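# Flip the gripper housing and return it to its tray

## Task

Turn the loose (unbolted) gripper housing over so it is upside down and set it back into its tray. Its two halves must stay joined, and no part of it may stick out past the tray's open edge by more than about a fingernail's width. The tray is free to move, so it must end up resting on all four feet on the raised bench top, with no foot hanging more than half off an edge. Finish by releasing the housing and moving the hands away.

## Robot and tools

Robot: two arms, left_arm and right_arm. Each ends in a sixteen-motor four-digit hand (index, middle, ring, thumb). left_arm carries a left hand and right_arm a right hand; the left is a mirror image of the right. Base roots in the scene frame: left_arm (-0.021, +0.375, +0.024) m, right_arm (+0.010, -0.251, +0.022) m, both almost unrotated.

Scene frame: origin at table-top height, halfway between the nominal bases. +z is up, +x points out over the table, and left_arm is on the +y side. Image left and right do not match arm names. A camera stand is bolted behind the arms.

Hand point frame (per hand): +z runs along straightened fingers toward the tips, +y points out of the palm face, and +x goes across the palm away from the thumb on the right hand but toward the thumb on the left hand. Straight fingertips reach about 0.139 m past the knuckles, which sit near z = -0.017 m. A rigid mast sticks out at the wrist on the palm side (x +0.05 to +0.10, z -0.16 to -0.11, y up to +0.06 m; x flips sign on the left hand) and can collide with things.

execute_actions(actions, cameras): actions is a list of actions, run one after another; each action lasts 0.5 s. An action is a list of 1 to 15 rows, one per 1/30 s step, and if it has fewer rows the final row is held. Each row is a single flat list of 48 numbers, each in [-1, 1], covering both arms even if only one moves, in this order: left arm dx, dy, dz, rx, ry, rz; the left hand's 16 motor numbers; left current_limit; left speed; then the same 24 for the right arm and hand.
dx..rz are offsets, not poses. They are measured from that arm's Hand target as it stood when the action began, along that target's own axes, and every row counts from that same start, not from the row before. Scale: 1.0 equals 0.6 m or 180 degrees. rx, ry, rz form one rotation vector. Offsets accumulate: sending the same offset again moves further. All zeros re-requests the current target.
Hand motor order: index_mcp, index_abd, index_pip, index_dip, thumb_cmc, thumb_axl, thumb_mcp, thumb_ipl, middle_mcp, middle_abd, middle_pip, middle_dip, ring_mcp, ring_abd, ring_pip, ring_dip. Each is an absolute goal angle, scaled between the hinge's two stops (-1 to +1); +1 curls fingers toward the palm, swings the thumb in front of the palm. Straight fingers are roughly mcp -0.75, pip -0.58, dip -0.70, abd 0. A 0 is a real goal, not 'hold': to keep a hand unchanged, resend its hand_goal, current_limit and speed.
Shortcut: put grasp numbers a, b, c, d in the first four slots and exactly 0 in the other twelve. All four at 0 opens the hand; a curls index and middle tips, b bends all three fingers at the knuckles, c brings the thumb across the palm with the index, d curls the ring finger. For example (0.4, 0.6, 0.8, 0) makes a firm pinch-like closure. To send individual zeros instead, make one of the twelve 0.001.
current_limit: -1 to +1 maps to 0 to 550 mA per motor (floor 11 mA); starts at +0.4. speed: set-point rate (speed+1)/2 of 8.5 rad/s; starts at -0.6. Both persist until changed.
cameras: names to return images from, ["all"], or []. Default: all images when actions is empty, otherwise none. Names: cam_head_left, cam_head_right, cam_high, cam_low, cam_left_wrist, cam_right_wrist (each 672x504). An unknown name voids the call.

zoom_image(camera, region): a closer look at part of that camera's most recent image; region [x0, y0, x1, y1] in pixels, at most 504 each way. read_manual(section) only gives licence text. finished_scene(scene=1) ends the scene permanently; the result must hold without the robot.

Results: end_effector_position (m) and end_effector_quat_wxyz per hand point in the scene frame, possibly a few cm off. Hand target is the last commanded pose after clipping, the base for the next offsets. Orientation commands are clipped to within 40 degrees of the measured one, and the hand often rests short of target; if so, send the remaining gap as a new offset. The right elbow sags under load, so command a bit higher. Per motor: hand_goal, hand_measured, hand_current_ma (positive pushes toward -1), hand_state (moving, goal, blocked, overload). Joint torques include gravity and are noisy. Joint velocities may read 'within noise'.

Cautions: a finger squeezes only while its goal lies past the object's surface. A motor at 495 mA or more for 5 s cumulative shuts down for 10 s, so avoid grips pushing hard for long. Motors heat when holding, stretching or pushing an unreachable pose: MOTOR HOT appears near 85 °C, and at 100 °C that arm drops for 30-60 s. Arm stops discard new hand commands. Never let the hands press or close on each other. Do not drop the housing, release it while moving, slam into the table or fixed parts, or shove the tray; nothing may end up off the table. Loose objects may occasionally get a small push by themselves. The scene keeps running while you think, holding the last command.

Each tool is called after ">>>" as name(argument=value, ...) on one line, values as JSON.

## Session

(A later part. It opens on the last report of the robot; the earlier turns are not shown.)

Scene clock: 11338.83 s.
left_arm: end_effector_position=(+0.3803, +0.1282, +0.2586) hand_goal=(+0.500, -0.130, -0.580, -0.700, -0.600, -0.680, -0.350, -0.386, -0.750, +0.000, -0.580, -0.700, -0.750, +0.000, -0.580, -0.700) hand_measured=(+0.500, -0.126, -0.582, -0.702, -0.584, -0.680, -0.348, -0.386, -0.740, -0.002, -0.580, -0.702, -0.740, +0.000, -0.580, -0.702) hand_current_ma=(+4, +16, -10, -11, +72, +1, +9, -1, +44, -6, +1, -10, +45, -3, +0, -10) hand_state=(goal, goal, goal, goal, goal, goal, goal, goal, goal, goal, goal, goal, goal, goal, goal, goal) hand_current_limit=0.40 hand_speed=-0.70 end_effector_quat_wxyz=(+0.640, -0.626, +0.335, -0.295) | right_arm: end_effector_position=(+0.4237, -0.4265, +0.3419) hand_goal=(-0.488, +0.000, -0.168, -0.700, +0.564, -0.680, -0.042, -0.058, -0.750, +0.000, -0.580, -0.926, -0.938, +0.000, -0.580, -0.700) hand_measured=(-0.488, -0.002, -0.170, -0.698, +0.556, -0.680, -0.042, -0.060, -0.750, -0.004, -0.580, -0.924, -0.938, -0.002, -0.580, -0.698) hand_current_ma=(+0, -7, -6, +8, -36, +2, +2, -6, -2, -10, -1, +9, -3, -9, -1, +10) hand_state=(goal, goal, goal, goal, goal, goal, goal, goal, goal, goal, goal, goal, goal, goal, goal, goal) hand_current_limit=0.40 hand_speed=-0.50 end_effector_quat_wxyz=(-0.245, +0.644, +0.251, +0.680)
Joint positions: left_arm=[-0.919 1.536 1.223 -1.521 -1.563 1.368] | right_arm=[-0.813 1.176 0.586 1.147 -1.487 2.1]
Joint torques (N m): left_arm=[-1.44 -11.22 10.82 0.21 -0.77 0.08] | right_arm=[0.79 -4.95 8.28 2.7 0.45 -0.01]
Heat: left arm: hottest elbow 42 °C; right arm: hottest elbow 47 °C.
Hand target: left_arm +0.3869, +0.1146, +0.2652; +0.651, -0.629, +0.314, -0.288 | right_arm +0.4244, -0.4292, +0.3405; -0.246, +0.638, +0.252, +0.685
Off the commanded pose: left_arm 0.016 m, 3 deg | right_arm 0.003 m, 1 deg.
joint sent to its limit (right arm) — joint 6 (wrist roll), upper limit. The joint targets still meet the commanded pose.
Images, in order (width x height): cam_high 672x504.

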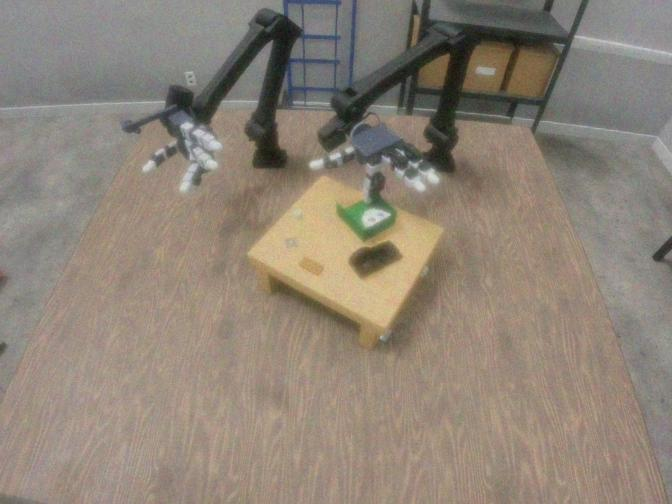

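>>> execute_actions(actions=[[[0.004,0.026,0.0,0,0,0,0.5,-0.13,-0.58,-0.7,-0.6,-0.68,-0.35,-0.386,-0.75,0.001,-0.58,-0.7,-0.75,0.001,-0.58,-0.7,0.4,-0.7,0,0,0,0,0,0,0,0,0.75,0,0,0,0,0,0,0,0,0,0,0,0,0,0.4,-0.5]]], cameras=["cam_high"])

>>> zoom_image(camera="cam_high", region=[335, 175, 395, 235])

Scene clock: 11347.07 s.
left_arm: end_effector_position=(+0.3819, +0.1261, +0.2489) hand_goal=(+0.500, -0.130, -0.580, -0.700, -0.600, -0.680, -0.350, -0.386, -0.750, +0.000, -0.580, -0.700, -0.750, +0.000, -0.580, -0.700) hand_measured=(+0.500, -0.126, -0.582, -0.702, -0.584, -0.680, -0.348, -0.386, -0.740, -0.002, -0.580, -0.702, -0.740, +0.000, -0.580, -0.702) hand_current_ma=(+4, +15, -10, -11, +72, +1, +9, -1, +44, -6, +1, -10, +45, -3, +0, -10) hand_state=(goal, goal, goal, goal, goal, goal, goal, goal, goal, goal, goal, goal, goal, goal, goal, goal) hand_current_limit=0.40 hand_speed=-0.70 end_effector_quat_wxyz=(+0.643, -0.622, +0.342, -0.288) | right_arm: end_effector_position=(+0.4237, -0.4265, +0.3419) hand_goal=(-0.488, +0.000, -0.168, -0.700, +0.564, -0.680, -0.042, -0.058, -0.750, +0.000, -0.580, -0.926, -0.938, +0.000, -0.580, -0.700) hand_measured=(-0.488, -0.002, -0.170, -0.698, +0.556, -0.680, -0.042, -0.060, -0.750, -0.004, -0.580, -0.924, -0.938, -0.002, -0.580, -0.698) hand_current_ma=(+0, -7, -6, +8, -36, +2, +2, -6, -2, -10, -1, +9, -3, -9, -1, +10) hand_state=(goal, goal, goal, goal, goal, goal, goal, goal, goal, goal, goal, goal, goal, goal, goal, goal) hand_current_limit=0.40 hand_speed=-0.50 end_effector_quat_wxyz=(-0.245, +0.644, +0.251, +0.680)
Joint positions: left_arm=[-0.919 1.56 1.223 -1.519 -1.563 1.368] | right_arm=[-0.813 1.176 0.586 1.147 -1.487 2.1]
Joint torques (N m): left_arm=[-1.03 -11.46 9.32 0.76 -0.77 -0.09] | right_arm=[0.91 -4.95 8.28 2.69 0.45 0.06]
Heat: left arm: hottest elbow 43 °C; right arm: hottest elbow 47 °C.
Hand target: left_arm +0.3881, +0.1135, +0.2494; +0.651, -0.629, +0.314, -0.288 | right_arm +0.4244, -0.4292, +0.3405; -0.246, +0.638, +0.252, +0.685
Off the commanded pose: left_arm 0.014 m, 3 deg | right_arm 0.003 m, 1 deg.
joint sent to its limit (right arm) — joint 6 (wrist roll), upper limit. The joint targets still meet the commanded pose.
Images, in order (width x height): cam_high 672x504.

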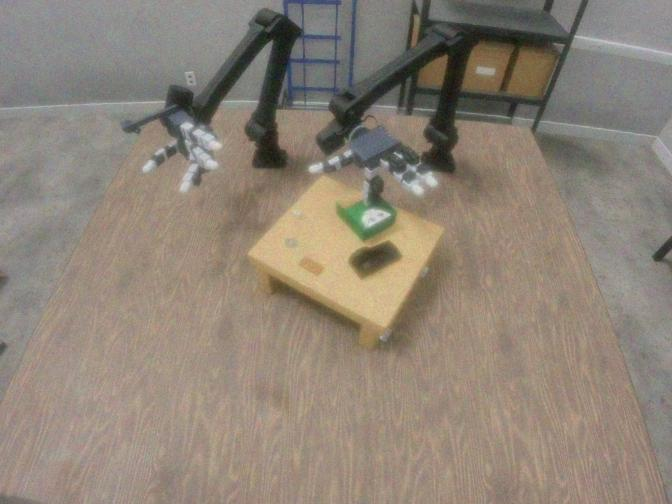

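Scaled by 8.400 from the camera's 672x504 image, which has a finer 960x720 frame.

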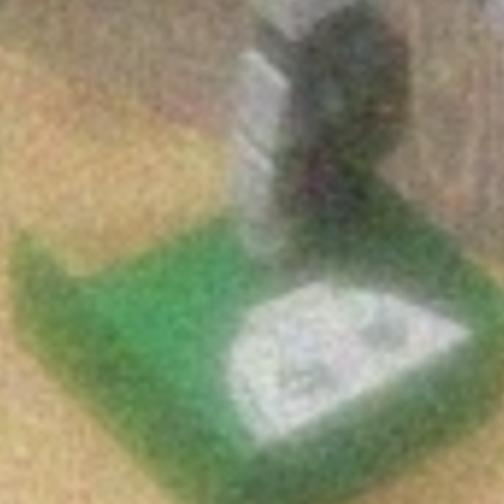

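>>> execute_actions(actions=[[[-0.012,-0.007,0.016,0,0,0,0.5,-0.13,-0.58,-0.7,-0.6,-0.68,-0.35,-0.386,-0.75,0.001,-0.58,-0.7,-0.75,0.001,-0.58,-0.7,0.4,-0.7,0,0,0,0,0,0,0,0,0.75,0,0,0,0,0,0,0,0,0,0,0,0,0,0.4,-0.5]]], cameras=["cam_high"])

>>> zoom_image(camera="cam_high", region=[335, 175, 395, 235])

Scene clock: 11354.10 s.
left_arm: end_effector_position=(+0.3839, +0.1295, +0.2489) hand_goal=(+0.500, -0.130, -0.580, -0.700, -0.600, -0.680, -0.350, -0.386, -0.750, +0.000, -0.580, -0.700, -0.750, +0.000, -0.580, -0.700) hand_measured=(+0.500, -0.126, -0.582, -0.702, -0.584, -0.680, -0.348, -0.386, -0.740, -0.002, -0.580, -0.702, -0.740, +0.000, -0.580, -0.702) hand_current_ma=(+4, +15, -10, -11, +72, +1, +9, -1, +44, -6, +1, -10, +45, -3, +0, -10) hand_state=(goal, goal, goal, goal, goal, goal, goal, goal, goal, goal, goal, goal, goal, goal, goal, goal) hand_current_limit=0.40 hand_speed=-0.70 end_effector_quat_wxyz=(+0.644, -0.623, +0.340, -0.285) | right_arm: end_effector_position=(+0.4237, -0.4265, +0.3419) hand_goal=(-0.488, +0.000, -0.168, -0.700, +0.564, -0.680, -0.042, -0.058, -0.750, +0.000, -0.580, -0.926, -0.938, +0.000, -0.580, -0.700) hand_measured=(-0.488, -0.002, -0.170, -0.698, +0.556, -0.680, -0.042, -0.060, -0.750, -0.004, -0.580, -0.924, -0.938, -0.002, -0.580, -0.698) hand_current_ma=(+0, -7, -6, +8, -36, +2, +2, -6, -2, -10, -1, +9, -3, -9, -1, +10) hand_state=(goal, goal, goal, goal, goal, goal, goal, goal, goal, goal, goal, goal, goal, goal, goal, goal) hand_current_limit=0.40 hand_speed=-0.50 end_effector_quat_wxyz=(-0.245, +0.644, +0.251, +0.680)
Joint positions: left_arm=[-0.911 1.56 1.223 -1.519 -1.563 1.368] | right_arm=[-0.813 1.176 0.586 1.147 -1.487 2.1]
Joint torques (N m): left_arm=[-0.03 -12.75 8.77 0.62 -1.09 -0.09] | right_arm=[0.38 -5.07 8.31 2.7 0.48 -0.01]
Heat: left arm: hottest elbow 43 °C; right arm: hottest elbow 47 °C.
Hand target: left_arm +0.3910, +0.1249, +0.2541; +0.651, -0.629, +0.314, -0.288 | right_arm +0.4244, -0.4292, +0.3405; -0.246, +0.638, +0.252, +0.685
Off the commanded pose: left_arm 0.010 m, 3 deg | right_arm 0.003 m, 1 deg.
joint sent to its limit (right arm) — joint 6 (wrist roll), upper limit. The joint targets still meet the commanded pose.
Images, in order (width x height): cam_high 672x504.

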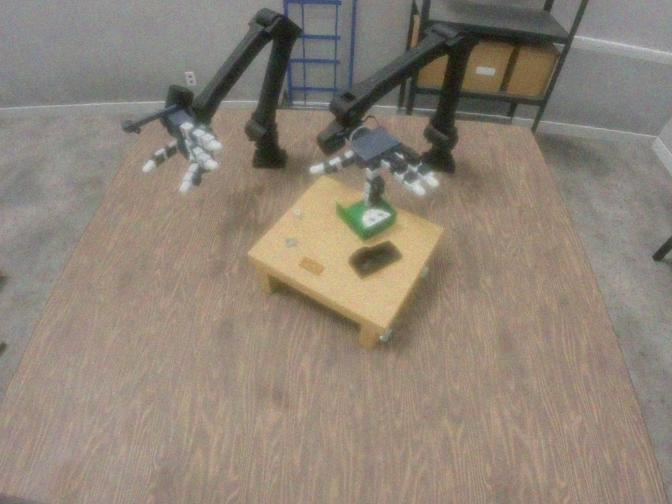

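Scaled by 8.400 from the camera's 672x504 image, which has a finer 960x720 frame.

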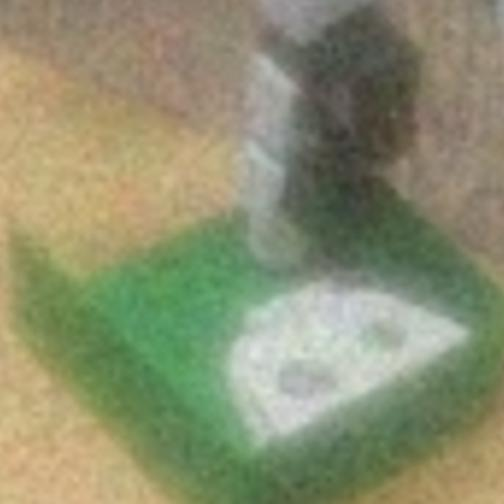

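>>> execute_actions(actions=[[[-0.002,-0.003,0.014,0,0,0,0.5,-0.13,-0.58,-0.7,-0.6,-0.68,-0.35,-0.386,-0.75,0.001,-0.58,-0.7,-0.75,0.001,-0.58,-0.7,0.4,-0.7,0,0,0,0,0,0,0,0,0.75,0,0,0,0,0,0,0,0,0,0,0,0,0,0.4,-0.5]]], cameras=["cam_high"])

>>> zoom_image(camera="cam_high", region=[335, 175, 395, 235])

Scene clock: 11360.27 s.
left_arm: end_effector_position=(+0.3881, +0.1365, +0.2489) hand_goal=(+0.500, -0.130, -0.580, -0.700, -0.600, -0.680, -0.350, -0.386, -0.750, +0.000, -0.580, -0.700, -0.750, +0.000, -0.580, -0.700) hand_measured=(+0.500, -0.128, -0.582, -0.702, -0.584, -0.680, -0.348, -0.386, -0.740, -0.002, -0.580, -0.702, -0.740, +0.000, -0.580, -0.702) hand_current_ma=(+4, +5, -9, -10, +72, +1, +9, -1, +44, -6, +1, -10, +45, -3, +0, -10) hand_state=(goal, goal, goal, goal, goal, goal, goal, goal, goal, goal, goal, goal, goal, goal, goal, goal) hand_current_limit=0.40 hand_speed=-0.70 end_effector_quat_wxyz=(+0.646, -0.626, +0.334, -0.280) | right_arm: end_effector_position=(+0.4237, -0.4265, +0.3419) hand_goal=(-0.488, +0.000, -0.168, -0.700, +0.564, -0.680, -0.042, -0.058, -0.750, +0.000, -0.580, -0.926, -0.938, +0.000, -0.580, -0.700) hand_measured=(-0.488, -0.002, -0.170, -0.698, +0.556, -0.680, -0.042, -0.060, -0.750, -0.004, -0.580, -0.924, -0.938, -0.002, -0.580, -0.698) hand_current_ma=(+0, -7, -6, +8, -36, +2, +2, -6, -2, -10, -1, +9, -3, -9, -1, +10) hand_state=(goal, goal, goal, goal, goal, goal, goal, goal, goal, goal, goal, goal, goal, goal, goal, goal) hand_current_limit=0.40 hand_speed=-0.50 end_effector_quat_wxyz=(-0.245, +0.644, +0.251, +0.680)
Joint positions: left_arm=[-0.894 1.56 1.223 -1.519 -1.563 1.368] | right_arm=[-0.813 1.176 0.586 1.147 -1.487 2.1]
Joint torques (N m): left_arm=[-0.03 -12.16 9.18 0.64 -1.35 -0.08] | right_arm=[1.2 -5.13 8.25 2.67 0.41 -0.01]
Heat: left arm: hottest elbow 43 °C; right arm: hottest elbow 47 °C.
Hand target: left_arm +0.3966, +0.1310, +0.2560; +0.651, -0.629, +0.314, -0.288 | right_arm +0.4244, -0.4292, +0.3405; -0.246, +0.638, +0.252, +0.685
Off the commanded pose: left_arm 0.012 m, 3 deg | right_arm 0.003 m, 1 deg.
joint sent to its limit (right arm) — joint 6 (wrist roll), upper limit. The joint targets still meet the commanded pose.
Images, in order (width x height): cam_high 672x504.

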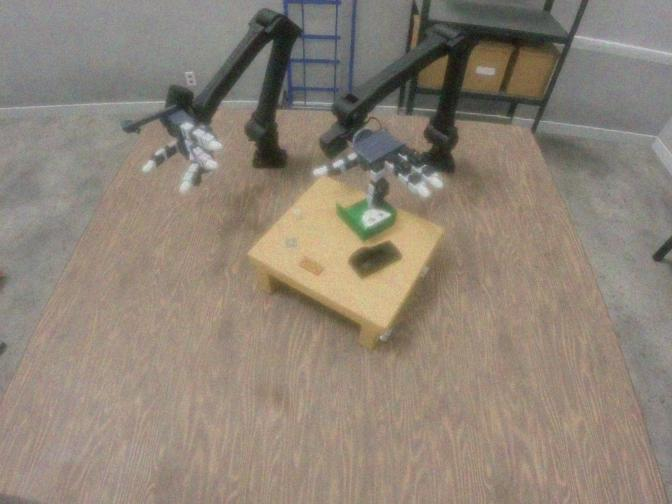

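Scaled by 8.400 from the camera's 672x504 image, which has a finer 960x720 frame.

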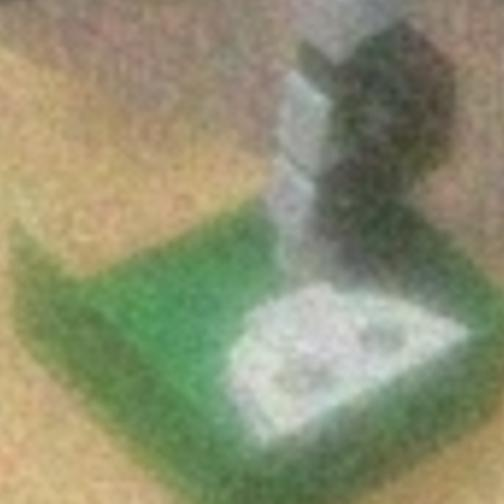

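>>> execute_actions(actions=[[[0.004,-0.003,0.012,0,0,0,0.5,-0.13,-0.58,-0.7,-0.6,-0.68,-0.35,-0.386,-0.75,0.001,-0.58,-0.7,-0.75,0.001,-0.58,-0.7,0.4,-0.7,0,0,0,0,0,0,0,0,0.75,0,0,0,0,0,0,0,0,0,0,0,0,0,0.4,-0.5]]], cameras=["cam_high"])

>>> zoom_image(camera="cam_high", region=[335, 175, 395, 235])

Scene clock: 11367.37 s.
left_arm: end_effector_position=(+0.3917, +0.1415, +0.2494) hand_goal=(+0.500, -0.130, -0.580, -0.700, -0.600, -0.680, -0.350, -0.386, -0.750, +0.000, -0.580, -0.700, -0.750, +0.000, -0.580, -0.700) hand_measured=(+0.500, -0.130, -0.582, -0.702, -0.584, -0.680, -0.348, -0.386, -0.740, -0.002, -0.580, -0.702, -0.740, +0.000, -0.580, -0.702) hand_current_ma=(+4, +2, -9, -10, +72, +1, +9, -1, +44, -6, +1, -10, +45, -3, +0, -10) hand_state=(goal, goal, goal, goal, goal, goal, goal, goal, goal, goal, goal, goal, goal, goal, goal, goal) hand_current_limit=0.40 hand_speed=-0.70 end_effector_quat_wxyz=(+0.649, -0.628, +0.329, -0.277) | right_arm: end_effector_position=(+0.4237, -0.4265, +0.3419) hand_goal=(-0.488, +0.000, -0.168, -0.700, +0.564, -0.680, -0.042, -0.058, -0.750, +0.000, -0.580, -0.926, -0.938, +0.000, -0.580, -0.700) hand_measured=(-0.488, -0.002, -0.170, -0.698, +0.556, -0.680, -0.042, -0.060, -0.750, -0.004, -0.580, -0.924, -0.938, -0.002, -0.580, -0.698) hand_current_ma=(+0, -7, -6, +8, -36, +2, +2, -6, -2, -10, -1, +9, -3, -9, -1, +10) hand_state=(goal, goal, goal, goal, goal, goal, goal, goal, goal, goal, goal, goal, goal, goal, goal, goal) hand_current_limit=0.40 hand_speed=-0.50 end_effector_quat_wxyz=(-0.245, +0.644, +0.251, +0.680)
Joint positions: left_arm=[-0.881 1.56 1.223 -1.516 -1.566 1.368] | right_arm=[-0.813 1.176 0.586 1.147 -1.487 2.1]
Joint torques (N m): left_arm=[-0.26 -11.63 10.24 0.61 -1.37 0] | right_arm=[0.67 -5.07 8.21 2.56 0.49 0]
Heat: left arm: hottest elbow 43 °C; right arm: hottest elbow 47 °C.
Hand target: left_arm +0.4038, +0.1337, +0.2578; +0.651, -0.629, +0.314, -0.288 | right_arm +0.4244, -0.4292, +0.3405; -0.246, +0.638, +0.252, +0.685
Off the commanded pose: left_arm 0.017 m, 2 deg | right_arm 0.003 m, 1 deg.
joint sent to its limit (left arm) — joint 5 (wrist yaw), lower limit. The joint targets still meet the commanded pose.
joint sent to its limit (right arm) — joint 6 (wrist roll), upper limit. The joint targets still meet the commanded pose.
Images, in order (width x height): cam_high 672x504.

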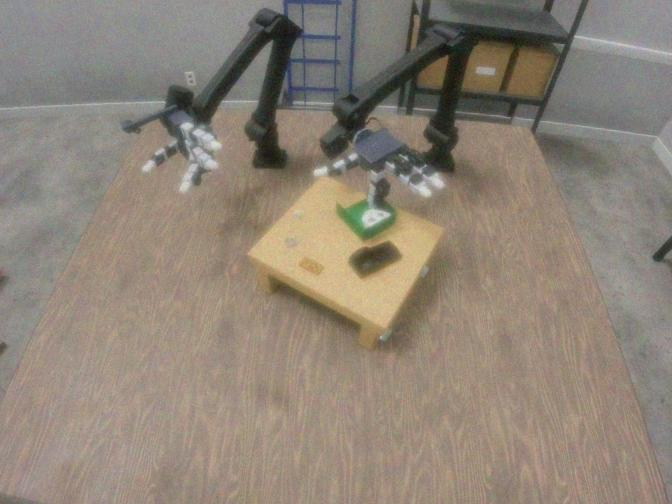

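Scaled by 8.400 from the camera's 672x504 image, which has a finer 960x720 frame.

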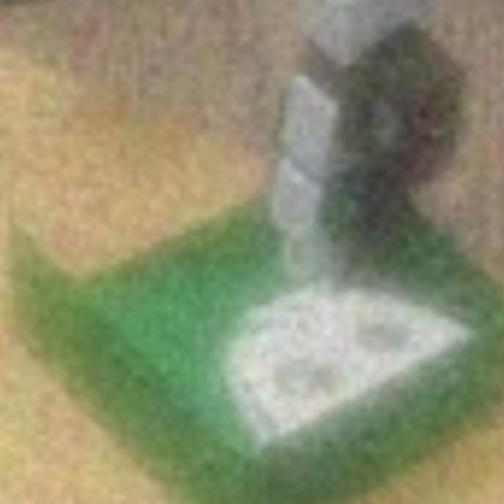

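>>> execute_actions(actions=[[[-0.002,-0.002,0.014,0,0,0,0.5,-0.13,-0.58,-0.7,-0.6,-0.68,-0.35,-0.386,-0.75,0.001,-0.58,-0.7,-0.75,0.001,-0.58,-0.7,0.4,-0.7,0,0,0,0,0,0,0,0,0.75,0,0,0,0,0,0,0,0,0,0,0,0,0,0.4,-0.5]]], cameras=["cam_high"])

>>> zoom_image(camera="cam_high", region=[335, 175, 395, 235])

Scene clock: 11375.30 s.
left_arm: end_effector_position=(+0.3965, +0.1476, +0.2494) hand_goal=(+0.500, -0.130, -0.580, -0.700, -0.600, -0.680, -0.350, -0.386, -0.750, +0.000, -0.580, -0.700, -0.750, +0.000, -0.580, -0.700) hand_measured=(+0.508, -0.130, -0.576, -0.700, -0.584, -0.680, -0.348, -0.386, -0.740, -0.002, -0.580, -0.702, -0.740, +0.000, -0.580, -0.702) hand_current_ma=(+36, +0, +16, +1, +72, +1, +9, -1, +44, -6, +1, -10, +45, -3, +0, -10) hand_state=(goal, goal, goal, goal, goal, goal, goal, goal, goal, goal, goal, goal, goal, goal, goal, goal) hand_current_limit=0.40 hand_speed=-0.70 end_effector_quat_wxyz=(+0.650, -0.632, +0.321, -0.274) | right_arm: end_effector_position=(+0.4237, -0.4265, +0.3419) hand_goal=(-0.488, +0.000, -0.168, -0.700, +0.564, -0.680, -0.042, -0.058, -0.750, +0.000, -0.580, -0.926, -0.938, +0.000, -0.580, -0.700) hand_measured=(-0.488, -0.002, -0.170, -0.698, +0.556, -0.680, -0.042, -0.060, -0.750, -0.004, -0.580, -0.924, -0.938, -0.002, -0.580, -0.698) hand_current_ma=(+0, -7, -6, +8, -36, +2, +2, -6, -2, -10, -1, +9, -3, -9, -1, +10) hand_state=(goal, goal, goal, goal, goal, goal, goal, goal, goal, goal, goal, goal, goal, goal, goal, goal) hand_current_limit=0.40 hand_speed=-0.50 end_effector_quat_wxyz=(-0.245, +0.644, +0.251, +0.680)
Joint positions: left_arm=[-0.864 1.56 1.223 -1.509 -1.566 1.368] | right_arm=[-0.813 1.176 0.586 1.147 -1.487 2.1]
Joint torques (N m): left_arm=[-0.21 -11.4 10.78 0.42 -1.38 0.04] | right_arm=[0.97 -4.6 8.4 2.78 0.48 -0.03]
Heat: left arm: hottest elbow 44 °C; right arm: hottest elbow 47 °C.
Hand target: left_arm +0.4095, +0.1399, +0.2592; +0.651, -0.629, +0.314, -0.288 | right_arm +0.4244, -0.4292, +0.3405; -0.246, +0.638, +0.252, +0.685
Off the commanded pose: left_arm 0.018 m, 2 deg | right_arm 0.003 m, 1 deg.
joint sent to its limit (left arm) — joint 5 (wrist yaw), lower limit. The joint targets still meet the commanded pose.
joint sent to its limit (right arm) — joint 6 (wrist roll), upper limit. The joint targets still meet the commanded pose.
Images, in order (width x height): cam_high 672x504.

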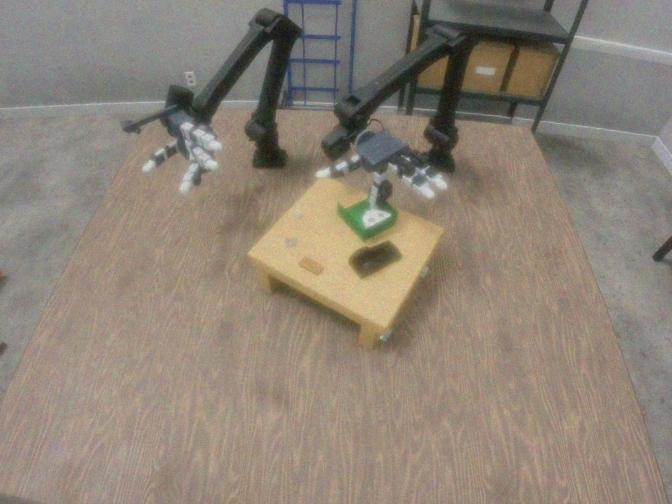

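Scaled by 8.400 from the camera's 672x504 image, which has a finer 960x720 frame.

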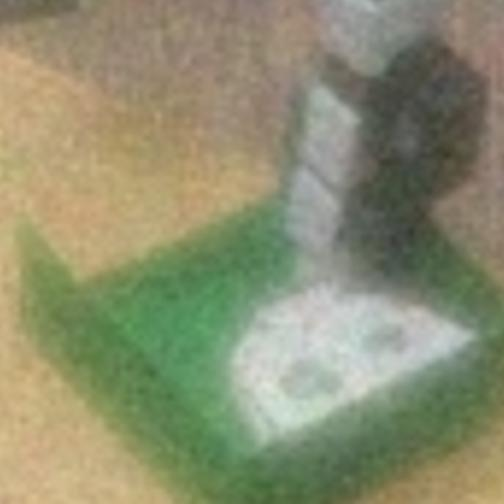

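>>> execute_actions(actions=[[[-0.002,-0.002,0.014,0,0,0,0.5,-0.13,-0.58,-0.7,-0.6,-0.68,-0.35,-0.386,-0.75,0.001,-0.58,-0.7,-0.75,0.001,-0.58,-0.7,0.4,-0.7,0,0,0,0,0,0,0,0,0.75,0,0,0,0,0,0,0,0,0,0,0,0,0,0.4,-0.5]]], cameras=["cam_high"])

>>> zoom_image(camera="cam_high", region=[335, 175, 395, 235])

Scene clock: 11380.67 s.
left_arm: end_effector_position=(+0.4020, +0.1544, +0.2517) hand_goal=(+0.500, -0.130, -0.580, -0.700, -0.600, -0.680, -0.350, -0.386, -0.750, +0.000, -0.580, -0.700, -0.750, +0.000, -0.580, -0.700) hand_measured=(+0.508, -0.130, -0.576, -0.700, -0.584, -0.680, -0.348, -0.386, -0.740, -0.002, -0.580, -0.702, -0.740, +0.000, -0.580, -0.702) hand_current_ma=(+37, +2, +16, +1, +72, +1, +9, -1, +44, -6, +1, -10, +45, -3, +0, -10) hand_state=(goal, goal, goal, goal, goal, goal, goal, goal, goal, goal, goal, goal, goal, goal, goal, goal) hand_current_limit=0.40 hand_speed=-0.70 end_effector_quat_wxyz=(+0.652, -0.636, +0.313, -0.270) | right_arm: end_effector_position=(+0.4237, -0.4265, +0.3419) hand_goal=(-0.488, +0.000, -0.168, -0.700, +0.564, -0.680, -0.042, -0.058, -0.750, +0.000, -0.580, -0.926, -0.938, +0.000, -0.580, -0.700) hand_measured=(-0.488, -0.002, -0.170, -0.698, +0.556, -0.680, -0.042, -0.060, -0.750, -0.004, -0.580, -0.924, -0.938, -0.002, -0.580, -0.698) hand_current_ma=(+0, -7, -6, +8, -36, +2, +2, -6, -2, -10, -1, +9, -3, -9, -1, +10) hand_state=(goal, goal, goal, goal, goal, goal, goal, goal, goal, goal, goal, goal, goal, goal, goal, goal) hand_current_limit=0.40 hand_speed=-0.50 end_effector_quat_wxyz=(-0.245, +0.644, +0.251, +0.680)
Joint positions: left_arm=[-0.844 1.56 1.23 -1.509 -1.566 1.368] | right_arm=[-0.813 1.176 0.586 1.147 -1.487 2.1]
Joint torques (N m): left_arm=[-0.32 -11.22 10.91 0.42 -1.39 0.03] | right_arm=[1.32 -5.13 8.17 2.74 0.45 0.01]
Heat: left arm: hottest elbow 44 °C; right arm: hottest elbow 47 °C.
Hand target: left_arm +0.4153, +0.1461, +0.2606; +0.651, -0.629, +0.314, -0.288 | right_arm +0.4244, -0.4292, +0.3405; -0.246, +0.638, +0.252, +0.685
Off the commanded pose: left_arm 0.018 m, 2 deg | right_arm 0.003 m, 1 deg.
joint sent to its limit (left arm) — joint 5 (wrist yaw), lower limit. The joint targets still meet the commanded pose.
joint sent to its limit (right arm) — joint 6 (wrist roll), upper limit. The joint targets still meet the commanded pose.
Images, in order (width x height): cam_high 672x504.

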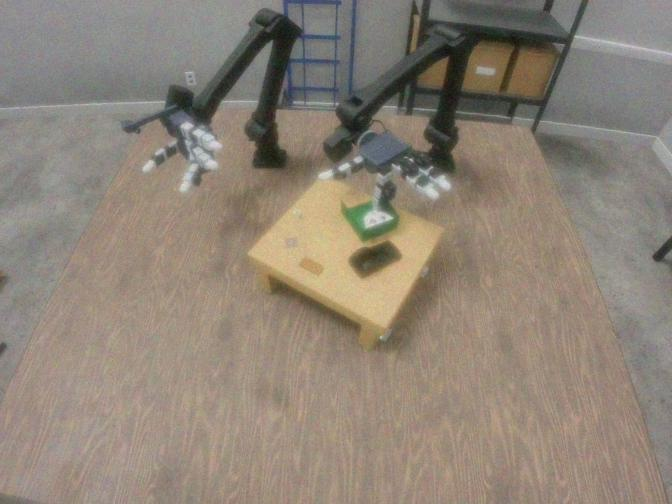

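Scaled by 8.400 from the camera's 672x504 image, which has a finer 960x720 frame.

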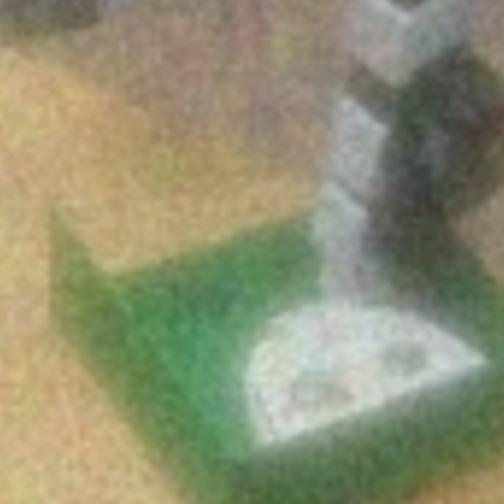

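>>> execute_actions(actions=[[[0.0,-0.004,-0.05,0,0,0,0.5,-0.13,-0.58,-0.7,-0.6,-0.68,-0.35,-0.386,-0.75,0.001,-0.58,-0.7,-0.75,0.001,-0.58,-0.7,0.4,-0.7,0,0,0,0,0,0,0,0,0.75,0,0,0,0,0,0,0,0,0,0,0,0,0,0.4,-0.5]],[[0.008,-0.055,0.0,0,0,0,0.5,-0.13,-0.58,-0.7,-0.6,-0.68,-0.35,-0.386,-0.75,0.001,-0.58,-0.7,-0.75,0.001,-0.58,-0.7,0.4,-0.7,0,0,0,0,0,0,0,0,0.75,0,0,0,0,0,0,0,0,0,0,0,0,0,0.4,-0.5]]], cameras=["cam_high","cam_head_left","cam_head_right"])

>>> zoom_image(camera="cam_high", region=[335, 175, 395, 235])

>>> zoom_image(camera="cam_head_right", region=[250, 230, 330, 298])

Scene clock: 11473.73 s.
left_arm: end_effector_position=(+0.3922, +0.1269, +0.2735) hand_goal=(+0.500, -0.130, -0.580, -0.700, -0.600, -0.680, -0.350, -0.386, -0.750, +0.000, -0.580, -0.700, -0.750, +0.000, -0.580, -0.700) hand_measured=(+0.504, -0.130, -0.576, -0.700, -0.584, -0.680, -0.348, -0.386, -0.740, -0.002, -0.580, -0.702, -0.740, +0.000, -0.580, -0.702) hand_current_ma=(+16, +2, +13, +1, +72, +1, +9, -1, +44, -6, +1, -10, +45, -3, +0, -10) hand_state=(goal, goal, goal, goal, goal, goal, goal, goal, goal, goal, goal, goal, goal, goal, goal, goal) hand_current_limit=0.40 hand_speed=-0.70 end_effector_quat_wxyz=(+0.645, -0.626, +0.333, -0.286) | right_arm: end_effector_position=(+0.4237, -0.4265, +0.3419) hand_goal=(-0.488, +0.000, -0.168, -0.700, +0.564, -0.680, -0.042, -0.058, -0.750, +0.000, -0.580, -0.926, -0.938, +0.000, -0.580, -0.700) hand_measured=(-0.488, -0.002, -0.170, -0.698, +0.556, -0.680, -0.042, -0.060, -0.750, -0.004, -0.580, -0.924, -0.938, -0.002, -0.580, -0.698) hand_current_ma=(+0, -7, -6, +8, -36, +2, +2, -6, -2, -10, -1, +9, -3, -9, -1, +10) hand_state=(goal, goal, goal, goal, goal, goal, goal, goal, goal, goal, goal, goal, goal, goal, goal, goal) hand_current_limit=0.40 hand_speed=-0.50 end_effector_quat_wxyz=(-0.245, +0.644, +0.251, +0.680)
Joint positions: left_arm=[-0.9 1.551 1.282 -1.539 -1.566 1.403] | right_arm=[-0.813 1.176 0.586 1.147 -1.487 2.1]
Joint torques (N m): left_arm=[-0.73 -14.56 10.86 -0.09 -1.07 0.11] | right_arm=[0.85 -5.95 8.34 2.65 0.5 0.02]
Heat: left arm: hottest elbow 49 °C; right arm: hottest elbow 47 °C.
Hand target: left_arm +0.3960, +0.1218, +0.2954; +0.651, -0.629, +0.314, -0.288 | right_arm +0.4244, -0.4292, +0.3405; -0.246, +0.638, +0.252, +0.685
Off the commanded pose: left_arm 0.023 m, 2 deg | right_arm 0.003 m, 1 deg.
joint sent to its limit (right arm) — joint 6 (wrist roll), upper limit. The joint targets still meet the commanded pose.
Images, in order (width x height): cam_head_left 672x504, cam_head_right 672x504, cam_high 672x504.

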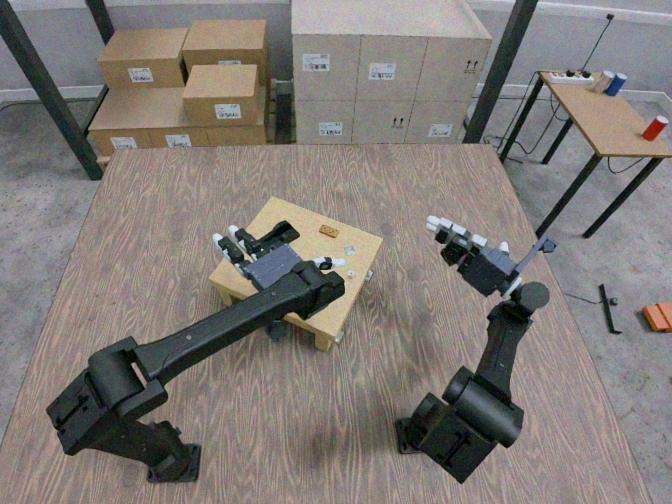

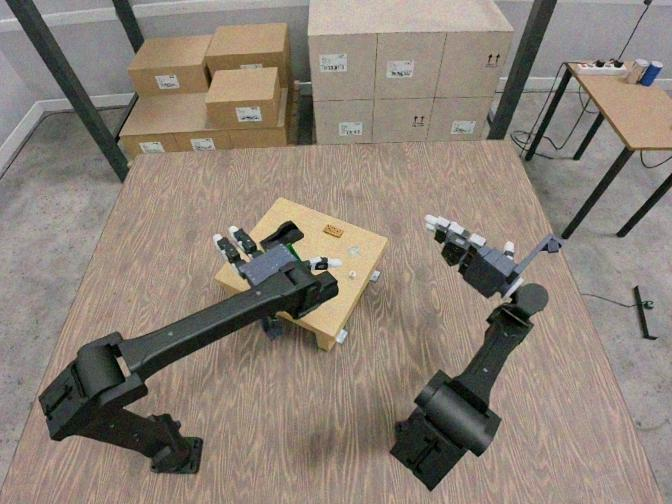

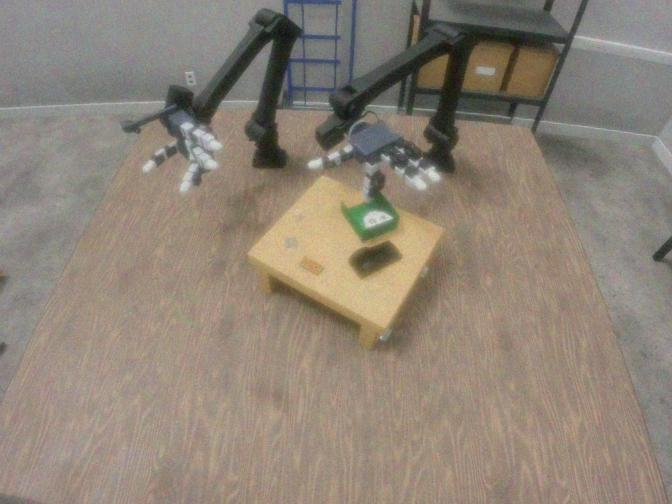

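Scaled by 8.400 from the camera's 672x504 image, which has a finer 960x720 frame.

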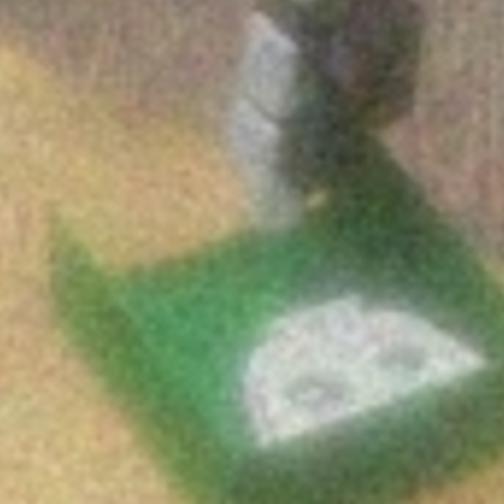

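Scaled by 6.300 from the camera's 672x504 image, which has a finer 960x720 frame.

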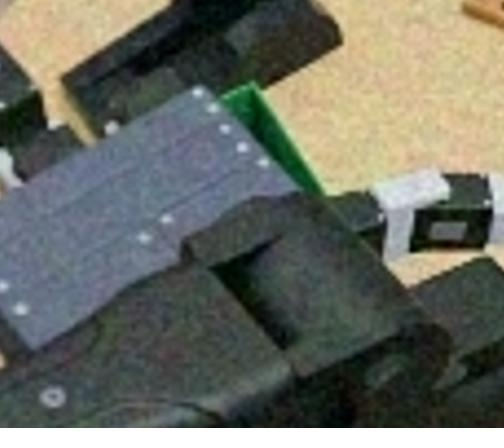

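>>> execute_actions(actions=[[[-0.003,0.0,0.05,0,0,0,0.5,-0.13,-0.58,-0.7,-0.6,-0.68,-0.35,-0.386,-0.75,0.001,-0.58,-0.7,-0.75,0.001,-0.58,-0.7,0.4,-0.7,0,0,0,0,0,0,0,0,0.75,0,0,0,0,0,0,0,0,0,0,0,0,0,0.4,-0.5]],[[-0.003,0.0,0.048,0,0,0,0.5,-0.13,-0.58,-0.7,-0.6,-0.68,-0.35,-0.386,-0.75,0.001,-0.58,-0.7,-0.75,0.001,-0.58,-0.7,0.4,-0.7,0,0,0,0,0,0,0,0,0.75,0,0,0,0,0,0,0,0,0,0,0,0,0,0.4,-0.5]]], cameras=["cam_high"])

>>> zoom_image(camera="cam_high", region=[335, 175, 395, 235])

Scene clock: 11489.47 s.
left_arm: end_effector_position=(+0.4293, +0.1698, +0.2871) hand_goal=(+0.500, -0.130, -0.580, -0.700, -0.600, -0.680, -0.350, -0.386, -0.750, +0.000, -0.580, -0.700, -0.750, +0.000, -0.580, -0.700) hand_measured=(+0.502, -0.130, -0.578, -0.700, -0.584, -0.680, -0.348, -0.386, -0.740, -0.002, -0.580, -0.702, -0.740, +0.000, -0.580, -0.702) hand_current_ma=(+10, +2, +12, +1, +72, +1, +8, -1, +44, -6, +1, -10, +45, -3, +0, -10) hand_state=(goal, goal, goal, goal, goal, goal, goal, goal, goal, goal, goal, goal, goal, goal, goal, goal) hand_current_limit=0.40 hand_speed=-0.70 end_effector_quat_wxyz=(+0.658, -0.648, +0.285, -0.255) | right_arm: end_effector_position=(+0.4237, -0.4265, +0.3419) hand_goal=(-0.488, +0.000, -0.168, -0.700, +0.564, -0.680, -0.042, -0.058, -0.750, +0.000, -0.580, -0.926, -0.938, +0.000, -0.580, -0.700) hand_measured=(-0.488, -0.002, -0.170, -0.698, +0.556, -0.680, -0.042, -0.060, -0.750, -0.004, -0.580, -0.924, -0.938, -0.002, -0.580, -0.698) hand_current_ma=(+0, -7, -6, +8, -36, +2, +2, -6, -2, -10, -1, +9, -3, -9, -1, +10) hand_state=(goal, goal, goal, goal, goal, goal, goal, goal, goal, goal, goal, goal, goal, goal, goal, goal) hand_current_limit=0.40 hand_speed=-0.50 end_effector_quat_wxyz=(-0.245, +0.644, +0.251, +0.680)
Joint positions: left_arm=[-0.777 1.564 1.333 -1.539 -1.567 1.415] | right_arm=[-0.813 1.176 0.586 1.147 -1.487 2.1]
Joint torques (N m): left_arm=[-0.85 -12.1 11.21 0.13 -1.37 0.11] | right_arm=[0.67 -4.54 8.34 2.71 0.45 0]
Heat: left arm: hottest elbow 49 °C; right arm: hottest elbow 47 °C.
Hand target: left_arm +0.4390, +0.1621, +0.2962; +0.651, -0.629, +0.314, -0.288 | right_arm +0.4244, -0.4292, +0.3405; -0.246, +0.638, +0.252, +0.685
Off the commanded pose: left_arm 0.015 m, 6 deg | right_arm 0.003 m, 1 deg.
joint sent to its limit (left arm) — joint 5 (wrist yaw), lower limit. The joint targets are off in orientation, not in position.
joint sent to its limit (right arm) — joint 6 (wrist roll), upper limit. The joint targets still meet the commanded pose.
Images, in order (width x height): cam_high 672x504.

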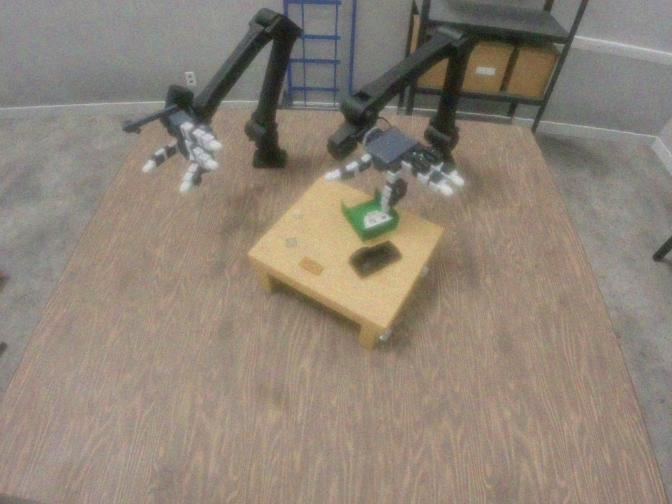

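Scaled by 8.400 from the camera's 672x504 image, which has a finer 960x720 frame.

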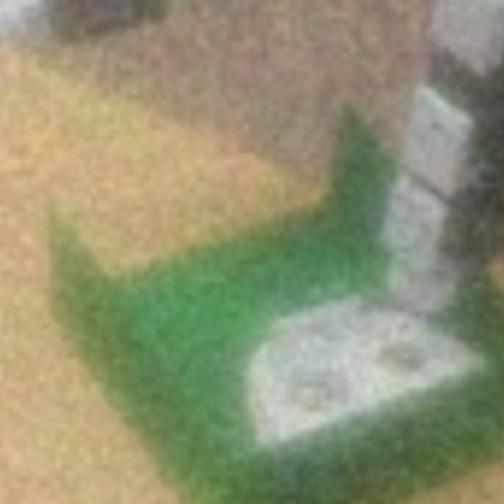

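>>> execute_actions(actions=[[[0.0,0.03,-0.006,0,0,0,0.5,-0.13,-0.58,-0.7,-0.6,-0.68,-0.35,-0.386,-0.75,0.001,-0.58,-0.7,-0.75,0.001,-0.58,-0.7,0.4,-0.7,0,0,0,0,0,0,0,0,0.75,0,0,0,0,0,0,0,0,0,0,0,0,0,0.4,-0.5]],[[0.004,0.012,-0.002,0,0,0,0.5,-0.13,-0.58,-0.7,-0.6,-0.68,-0.35,-0.386,-0.75,0.001,-0.58,-0.7,-0.75,0.001,-0.58,-0.7,0.4,-0.7,0,0,0,0,0,0,0,0,0.75,0,0,0,0,0,0,0,0,0,0,0,0,0,0.4,-0.5]]], cameras=["cam_high"])

>>> zoom_image(camera="cam_high", region=[335, 175, 395, 235])

Scene clock: 11499.97 s.
left_arm: end_effector_position=(+0.4307, +0.1659, +0.2781) hand_goal=(+0.500, -0.130, -0.580, -0.700, -0.600, -0.680, -0.350, -0.386, -0.750, +0.000, -0.580, -0.700, -0.750, +0.000, -0.580, -0.700) hand_measured=(+0.502, -0.130, -0.578, -0.700, -0.584, -0.680, -0.348, -0.386, -0.740, -0.002, -0.580, -0.702, -0.740, +0.000, -0.580, -0.702) hand_current_ma=(+10, +2, +12, +1, +72, +1, +8, -1, +44, -6, +1, -10, +45, -3, +0, -10) hand_state=(goal, goal, goal, goal, goal, goal, goal, goal, goal, goal, goal, goal, goal, goal, goal, goal) hand_current_limit=0.40 hand_speed=-0.70 end_effector_quat_wxyz=(+0.660, -0.645, +0.292, -0.251) | right_arm: end_effector_position=(+0.4237, -0.4265, +0.3419) hand_goal=(-0.488, +0.000, -0.168, -0.700, +0.564, -0.680, -0.042, -0.058, -0.750, +0.000, -0.580, -0.926, -0.938, +0.000, -0.580, -0.700) hand_measured=(-0.488, -0.002, -0.170, -0.698, +0.556, -0.680, -0.042, -0.060, -0.750, -0.004, -0.580, -0.924, -0.938, -0.002, -0.580, -0.698) hand_current_ma=(+0, -7, -6, +8, -36, +2, +2, -6, -2, -10, -1, +9, -3, -9, -1, +10) hand_state=(goal, goal, goal, goal, goal, goal, goal, goal, goal, goal, goal, goal, goal, goal, goal, goal) hand_current_limit=0.40 hand_speed=-0.50 end_effector_quat_wxyz=(-0.245, +0.644, +0.251, +0.680)
Joint positions: left_arm=[-0.781 1.584 1.333 -1.536 -1.567 1.415] | right_arm=[-0.813 1.176 0.586 1.147 -1.487 2.1]
Joint torques (N m): left_arm=[-1.26 -12.16 7.8 0.92 -1.37 -0.13] | right_arm=[0.97 -5.07 8.09 2.65 0.47 0]
Heat: left arm: hottest elbow 48 °C; right arm: hottest elbow 47 °C.
Hand target: left_arm +0.4362, +0.1582, +0.2708; +0.651, -0.629, +0.314, -0.288 | right_arm +0.4244, -0.4292, +0.3405; -0.246, +0.638, +0.252, +0.685
Off the commanded pose: left_arm 0.012 m, 5 deg | right_arm 0.003 m, 1 deg.
joint sent to its limit (left arm) — joint 5 (wrist yaw), lower limit. The joint targets are off in orientation, not in position.
joint sent to its limit (right arm) — joint 6 (wrist roll), upper limit. The joint targets still meet the commanded pose.
Images, in order (width x height): cam_high 672x504.

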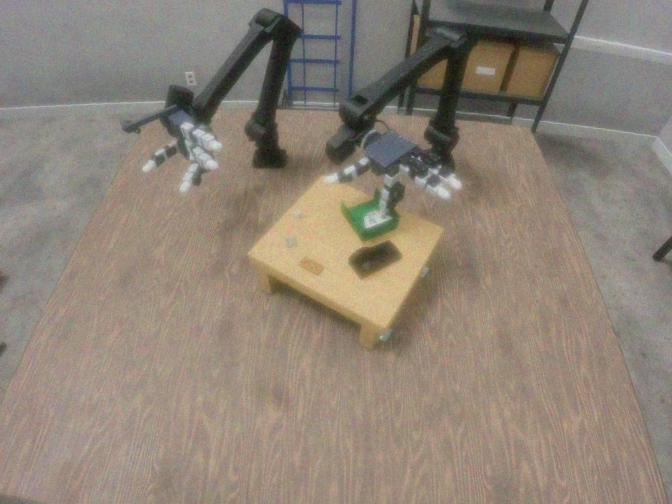

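Scaled by 8.400 from the camera's 672x504 image, which has a finer 960x720 frame.

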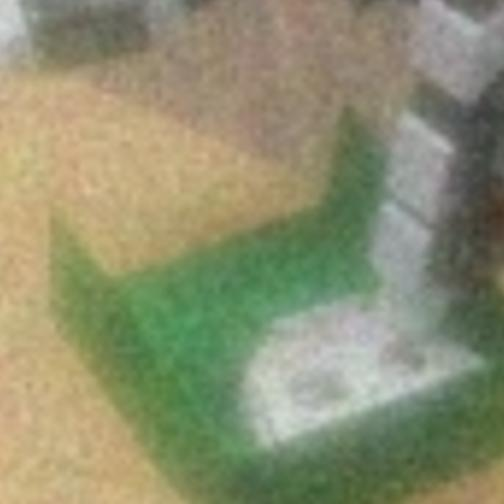

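>>> execute_actions(actions=[[[0.0,0.016,-0.002,0,0,0,0.5,-0.13,-0.58,-0.7,-0.6,-0.68,-0.35,-0.386,-0.75,0.001,-0.58,-0.7,-0.75,0.001,-0.58,-0.7,0.6,-0.7,0,0,0,0,0,0,0,0,0.75,0,0,0,0,0,0,0,0,0,0,0,0,0,0.4,-0.5]],[[0.0,0.006,-0.010,0,0,0,0.5,-0.13,-0.58,-0.7,-0.6,-0.68,-0.35,-0.386,-0.75,0.001,-0.58,-0.7,-0.75,0.001,-0.58,-0.7,0.6,-0.7,0,0,0,0,0,0,0,0,0.75,0,0,0,0,0,0,0,0,0,0,0,0,0,0.4,-0.5]]], cameras=["cam_high"])

>>> zoom_image(camera="cam_high", region=[335, 175, 395, 235])

Scene clock: 11507.73 s.
left_arm: end_effector_position=(+0.4285, +0.1606, +0.2691) hand_goal=(+0.500, -0.130, -0.580, -0.700, -0.600, -0.680, -0.350, -0.386, -0.750, +0.000, -0.580, -0.700, -0.750, +0.000, -0.580, -0.700) hand_measured=(+0.494, -0.124, -0.584, -0.702, -0.584, -0.680, -0.348, -0.386, -0.740, -0.002, -0.580, -0.702, -0.740, +0.000, -0.580, -0.702) hand_current_ma=(-27, +24, -16, -5, +72, +1, +8, -1, +44, -6, +1, -10, +45, -3, +0, -10) hand_state=(goal, goal, goal, goal, goal, goal, goal, goal, goal, goal, goal, goal, goal, goal, goal, goal) hand_current_limit=0.60 hand_speed=-0.70 end_effector_quat_wxyz=(+0.659, -0.643, +0.292, -0.260) | right_arm: end_effector_position=(+0.4237, -0.4265, +0.3419) hand_goal=(-0.488, +0.000, -0.168, -0.700, +0.564, -0.680, -0.042, -0.058, -0.750, +0.000, -0.580, -0.926, -0.938, +0.000, -0.580, -0.700) hand_measured=(-0.488, -0.002, -0.170, -0.698, +0.556, -0.680, -0.042, -0.060, -0.750, -0.004, -0.580, -0.924, -0.938, -0.002, -0.580, -0.698) hand_current_ma=(+0, -7, -6, +8, -36, +2, +2, -6, -2, -10, -1, +9, -3, -9, -1, +10) hand_state=(goal, goal, goal, goal, goal, goal, goal, goal, goal, goal, goal, goal, goal, goal, goal, goal) hand_current_limit=0.40 hand_speed=-0.50 end_effector_quat_wxyz=(-0.245, +0.644, +0.251, +0.680)
Joint positions: left_arm=[-0.793 1.59 1.312 -1.518 -1.574 1.395] | right_arm=[-0.813 1.176 0.586 1.147 -1.487 2.1]
Joint torques (N m): left_arm=[-1.67 -12.22 7.01 0.61 -1.1 -0.16] | right_arm=[0.97 -5.42 8.23 2.74 0.46 0]
Heat: left arm: hottest elbow 47 °C; right arm: hottest elbow 47 °C.
Hand target: left_arm +0.4305, +0.1542, +0.2576; +0.651, -0.629, +0.314, -0.288 | right_arm +0.4244, -0.4292, +0.3405; -0.246, +0.638, +0.252, +0.685
Off the commanded pose: left_arm 0.013 m, 5 deg | right_arm 0.003 m, 1 deg.
joint sent to its limit (left arm) — joint 5 (wrist yaw), lower limit. The joint targets are off in orientation, not in position.
joint sent to its limit (right arm) — joint 6 (wrist roll), upper limit. The joint targets still meet the commanded pose.
Images, in order (width x height): cam_high 672x504.

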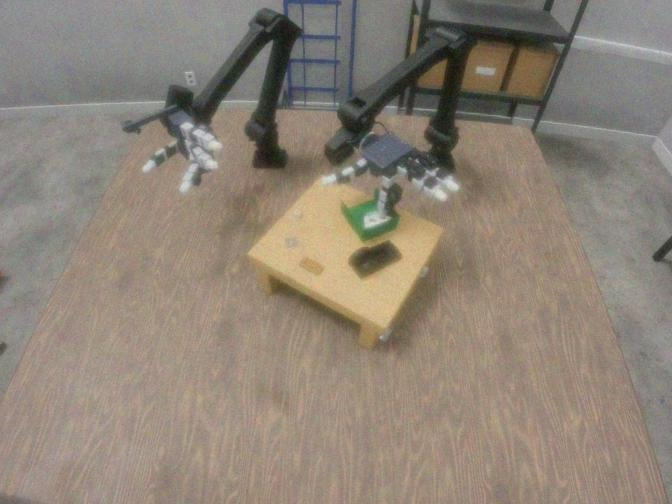

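Scaled by 8.400 from the camera's 672x504 image, which has a finer 960x720 frame.

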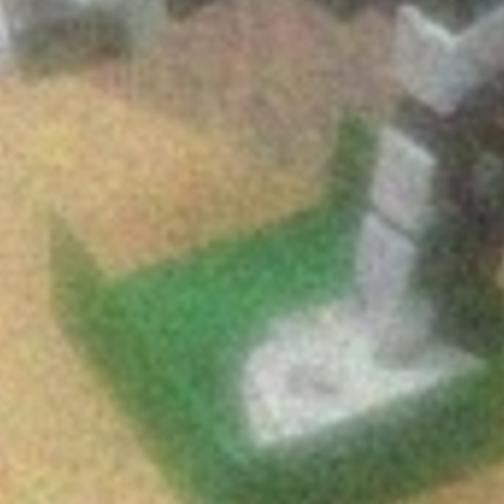

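>>> execute_actions(actions=[[[-0.004,0.004,-0.016,0,0,0,0.5,-0.13,-0.58,-0.7,-0.6,-0.68,-0.35,-0.386,-0.75,0.001,-0.58,-0.7,-0.75,0.001,-0.58,-0.7,0.7,-0.7,0,0,0,0,0,0,0,0,0.75,0,0,0,0,0,0,0,0,0,0,0,0,0,0.4,-0.5]],[[-0.004,0.002,-0.016,0,0,0,0.5,-0.13,-0.58,-0.7,-0.6,-0.68,-0.35,-0.386,-0.75,0.001,-0.58,-0.7,-0.75,0.001,-0.58,-0.7,0.7,-0.7,0,0,0,0,0,0,0,0,0.75,0,0,0,0,0,0,0,0,0,0,0,0,0,0.4,-0.5]]], cameras=["cam_high"])

>>> zoom_image(camera="cam_high", region=[335, 175, 395, 235])

Scene clock: 11515.37 s.
left_arm: end_effector_position=(+0.4170, +0.1489, +0.2645) hand_goal=(+0.500, -0.130, -0.580, -0.700, -0.600, -0.680, -0.350, -0.386, -0.750, +0.000, -0.580, -0.700, -0.750, +0.000, -0.580, -0.700) hand_measured=(+0.472, -0.116, -0.602, -0.710, -0.584, -0.680, -0.348, -0.386, -0.740, -0.002, -0.580, -0.702, -0.740, +0.000, -0.580, -0.702) hand_current_ma=(-146, +58, -101, -47, +71, +1, +8, -1, +44, -6, +1, -10, +45, -3, +1, -10) hand_state=(blocked, goal, blocked, goal, goal, goal, goal, goal, goal, goal, goal, goal, goal, goal, goal, goal) hand_current_limit=0.70 hand_speed=-0.70 end_effector_quat_wxyz=(+0.653, -0.638, +0.296, -0.280) | right_arm: end_effector_position=(+0.4237, -0.4265, +0.3419) hand_goal=(-0.488, +0.000, -0.168, -0.700, +0.564, -0.680, -0.042, -0.058, -0.750, +0.000, -0.580, -0.926, -0.938, +0.000, -0.580, -0.700) hand_measured=(-0.488, -0.002, -0.170, -0.698, +0.556, -0.680, -0.042, -0.060, -0.750, -0.004, -0.580, -0.924, -0.938, -0.002, -0.580, -0.698) hand_current_ma=(+0, -7, -6, +8, -36, +2, +2, -6, -2, -10, -1, +9, -3, -9, -1, +10) hand_state=(goal, goal, goal, goal, goal, goal, goal, goal, goal, goal, goal, goal, goal, goal, goal, goal) hand_current_limit=0.40 hand_speed=-0.50 end_effector_quat_wxyz=(-0.245, +0.644, +0.251, +0.680)
Joint positions: left_arm=[-0.83 1.579 1.281 -1.518 -1.581 1.354] | right_arm=[-0.813 1.176 0.586 1.147 -1.487 2.1]
Joint torques (N m): left_arm=[-1.55 -12.86 6.27 0.18 -0.87 -0.11] | right_arm=[0.26 -4.78 8.23 2.71 0.49 0]
Heat: left arm: hottest elbow 46 °C; right arm: hottest elbow 47 °C.
Hand target: left_arm +0.4125, +0.1459, +0.2539; +0.651, -0.629, +0.314, -0.288 | right_arm +0.4244, -0.4292, +0.3405; -0.246, +0.638, +0.252, +0.685
Off the commanded pose: left_arm 0.012 m, 3 deg | right_arm 0.003 m, 1 deg.
joint read past its limit (left arm) — joint 5 (wrist yaw), lower limit.
joint sent to its limit (left arm) — joint 5 (wrist yaw), lower limit. The joint targets still meet the commanded pose.
joint sent to its limit (right arm) — joint 6 (wrist roll), upper limit. The joint targets still meet the commanded pose.
Images, in order (width x height): cam_high 672x504.

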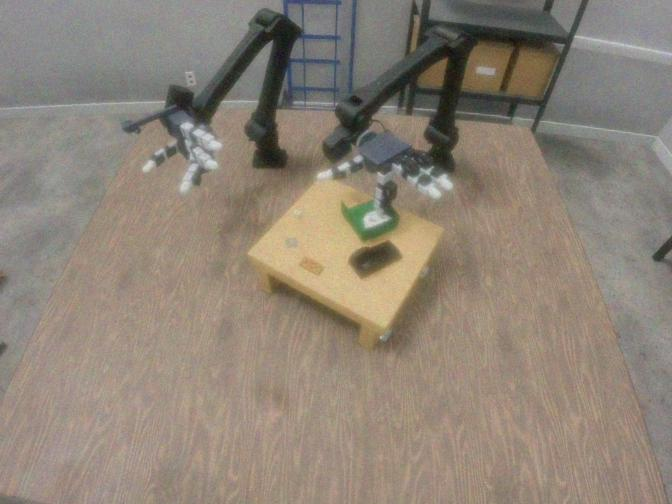

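Scaled by 8.400 from the camera's 672x504 image, which has a finer 960x720 frame.

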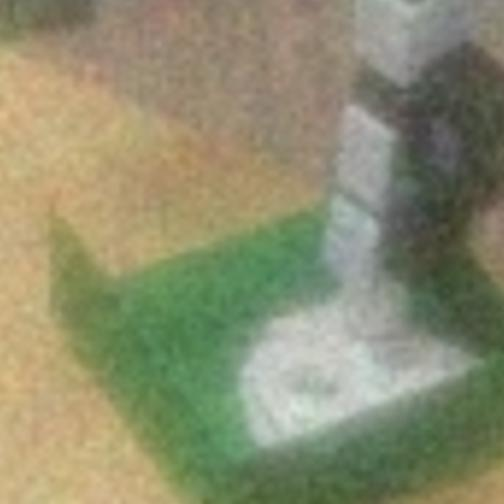

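>>> zoom_image(camera="cam_high", region=[358, 196, 396, 232])

Scaled by 13.263 from the camera's 672x504 image, which has a finer 960x720 frame.

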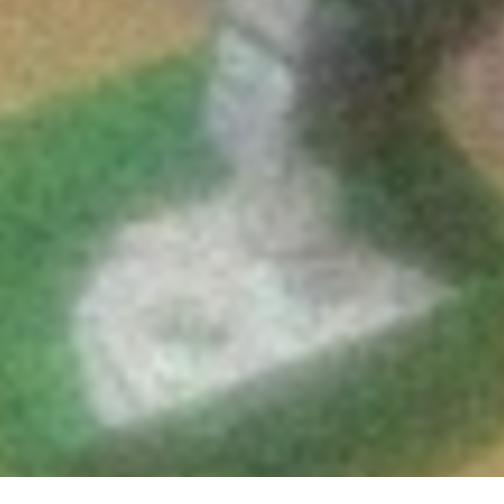

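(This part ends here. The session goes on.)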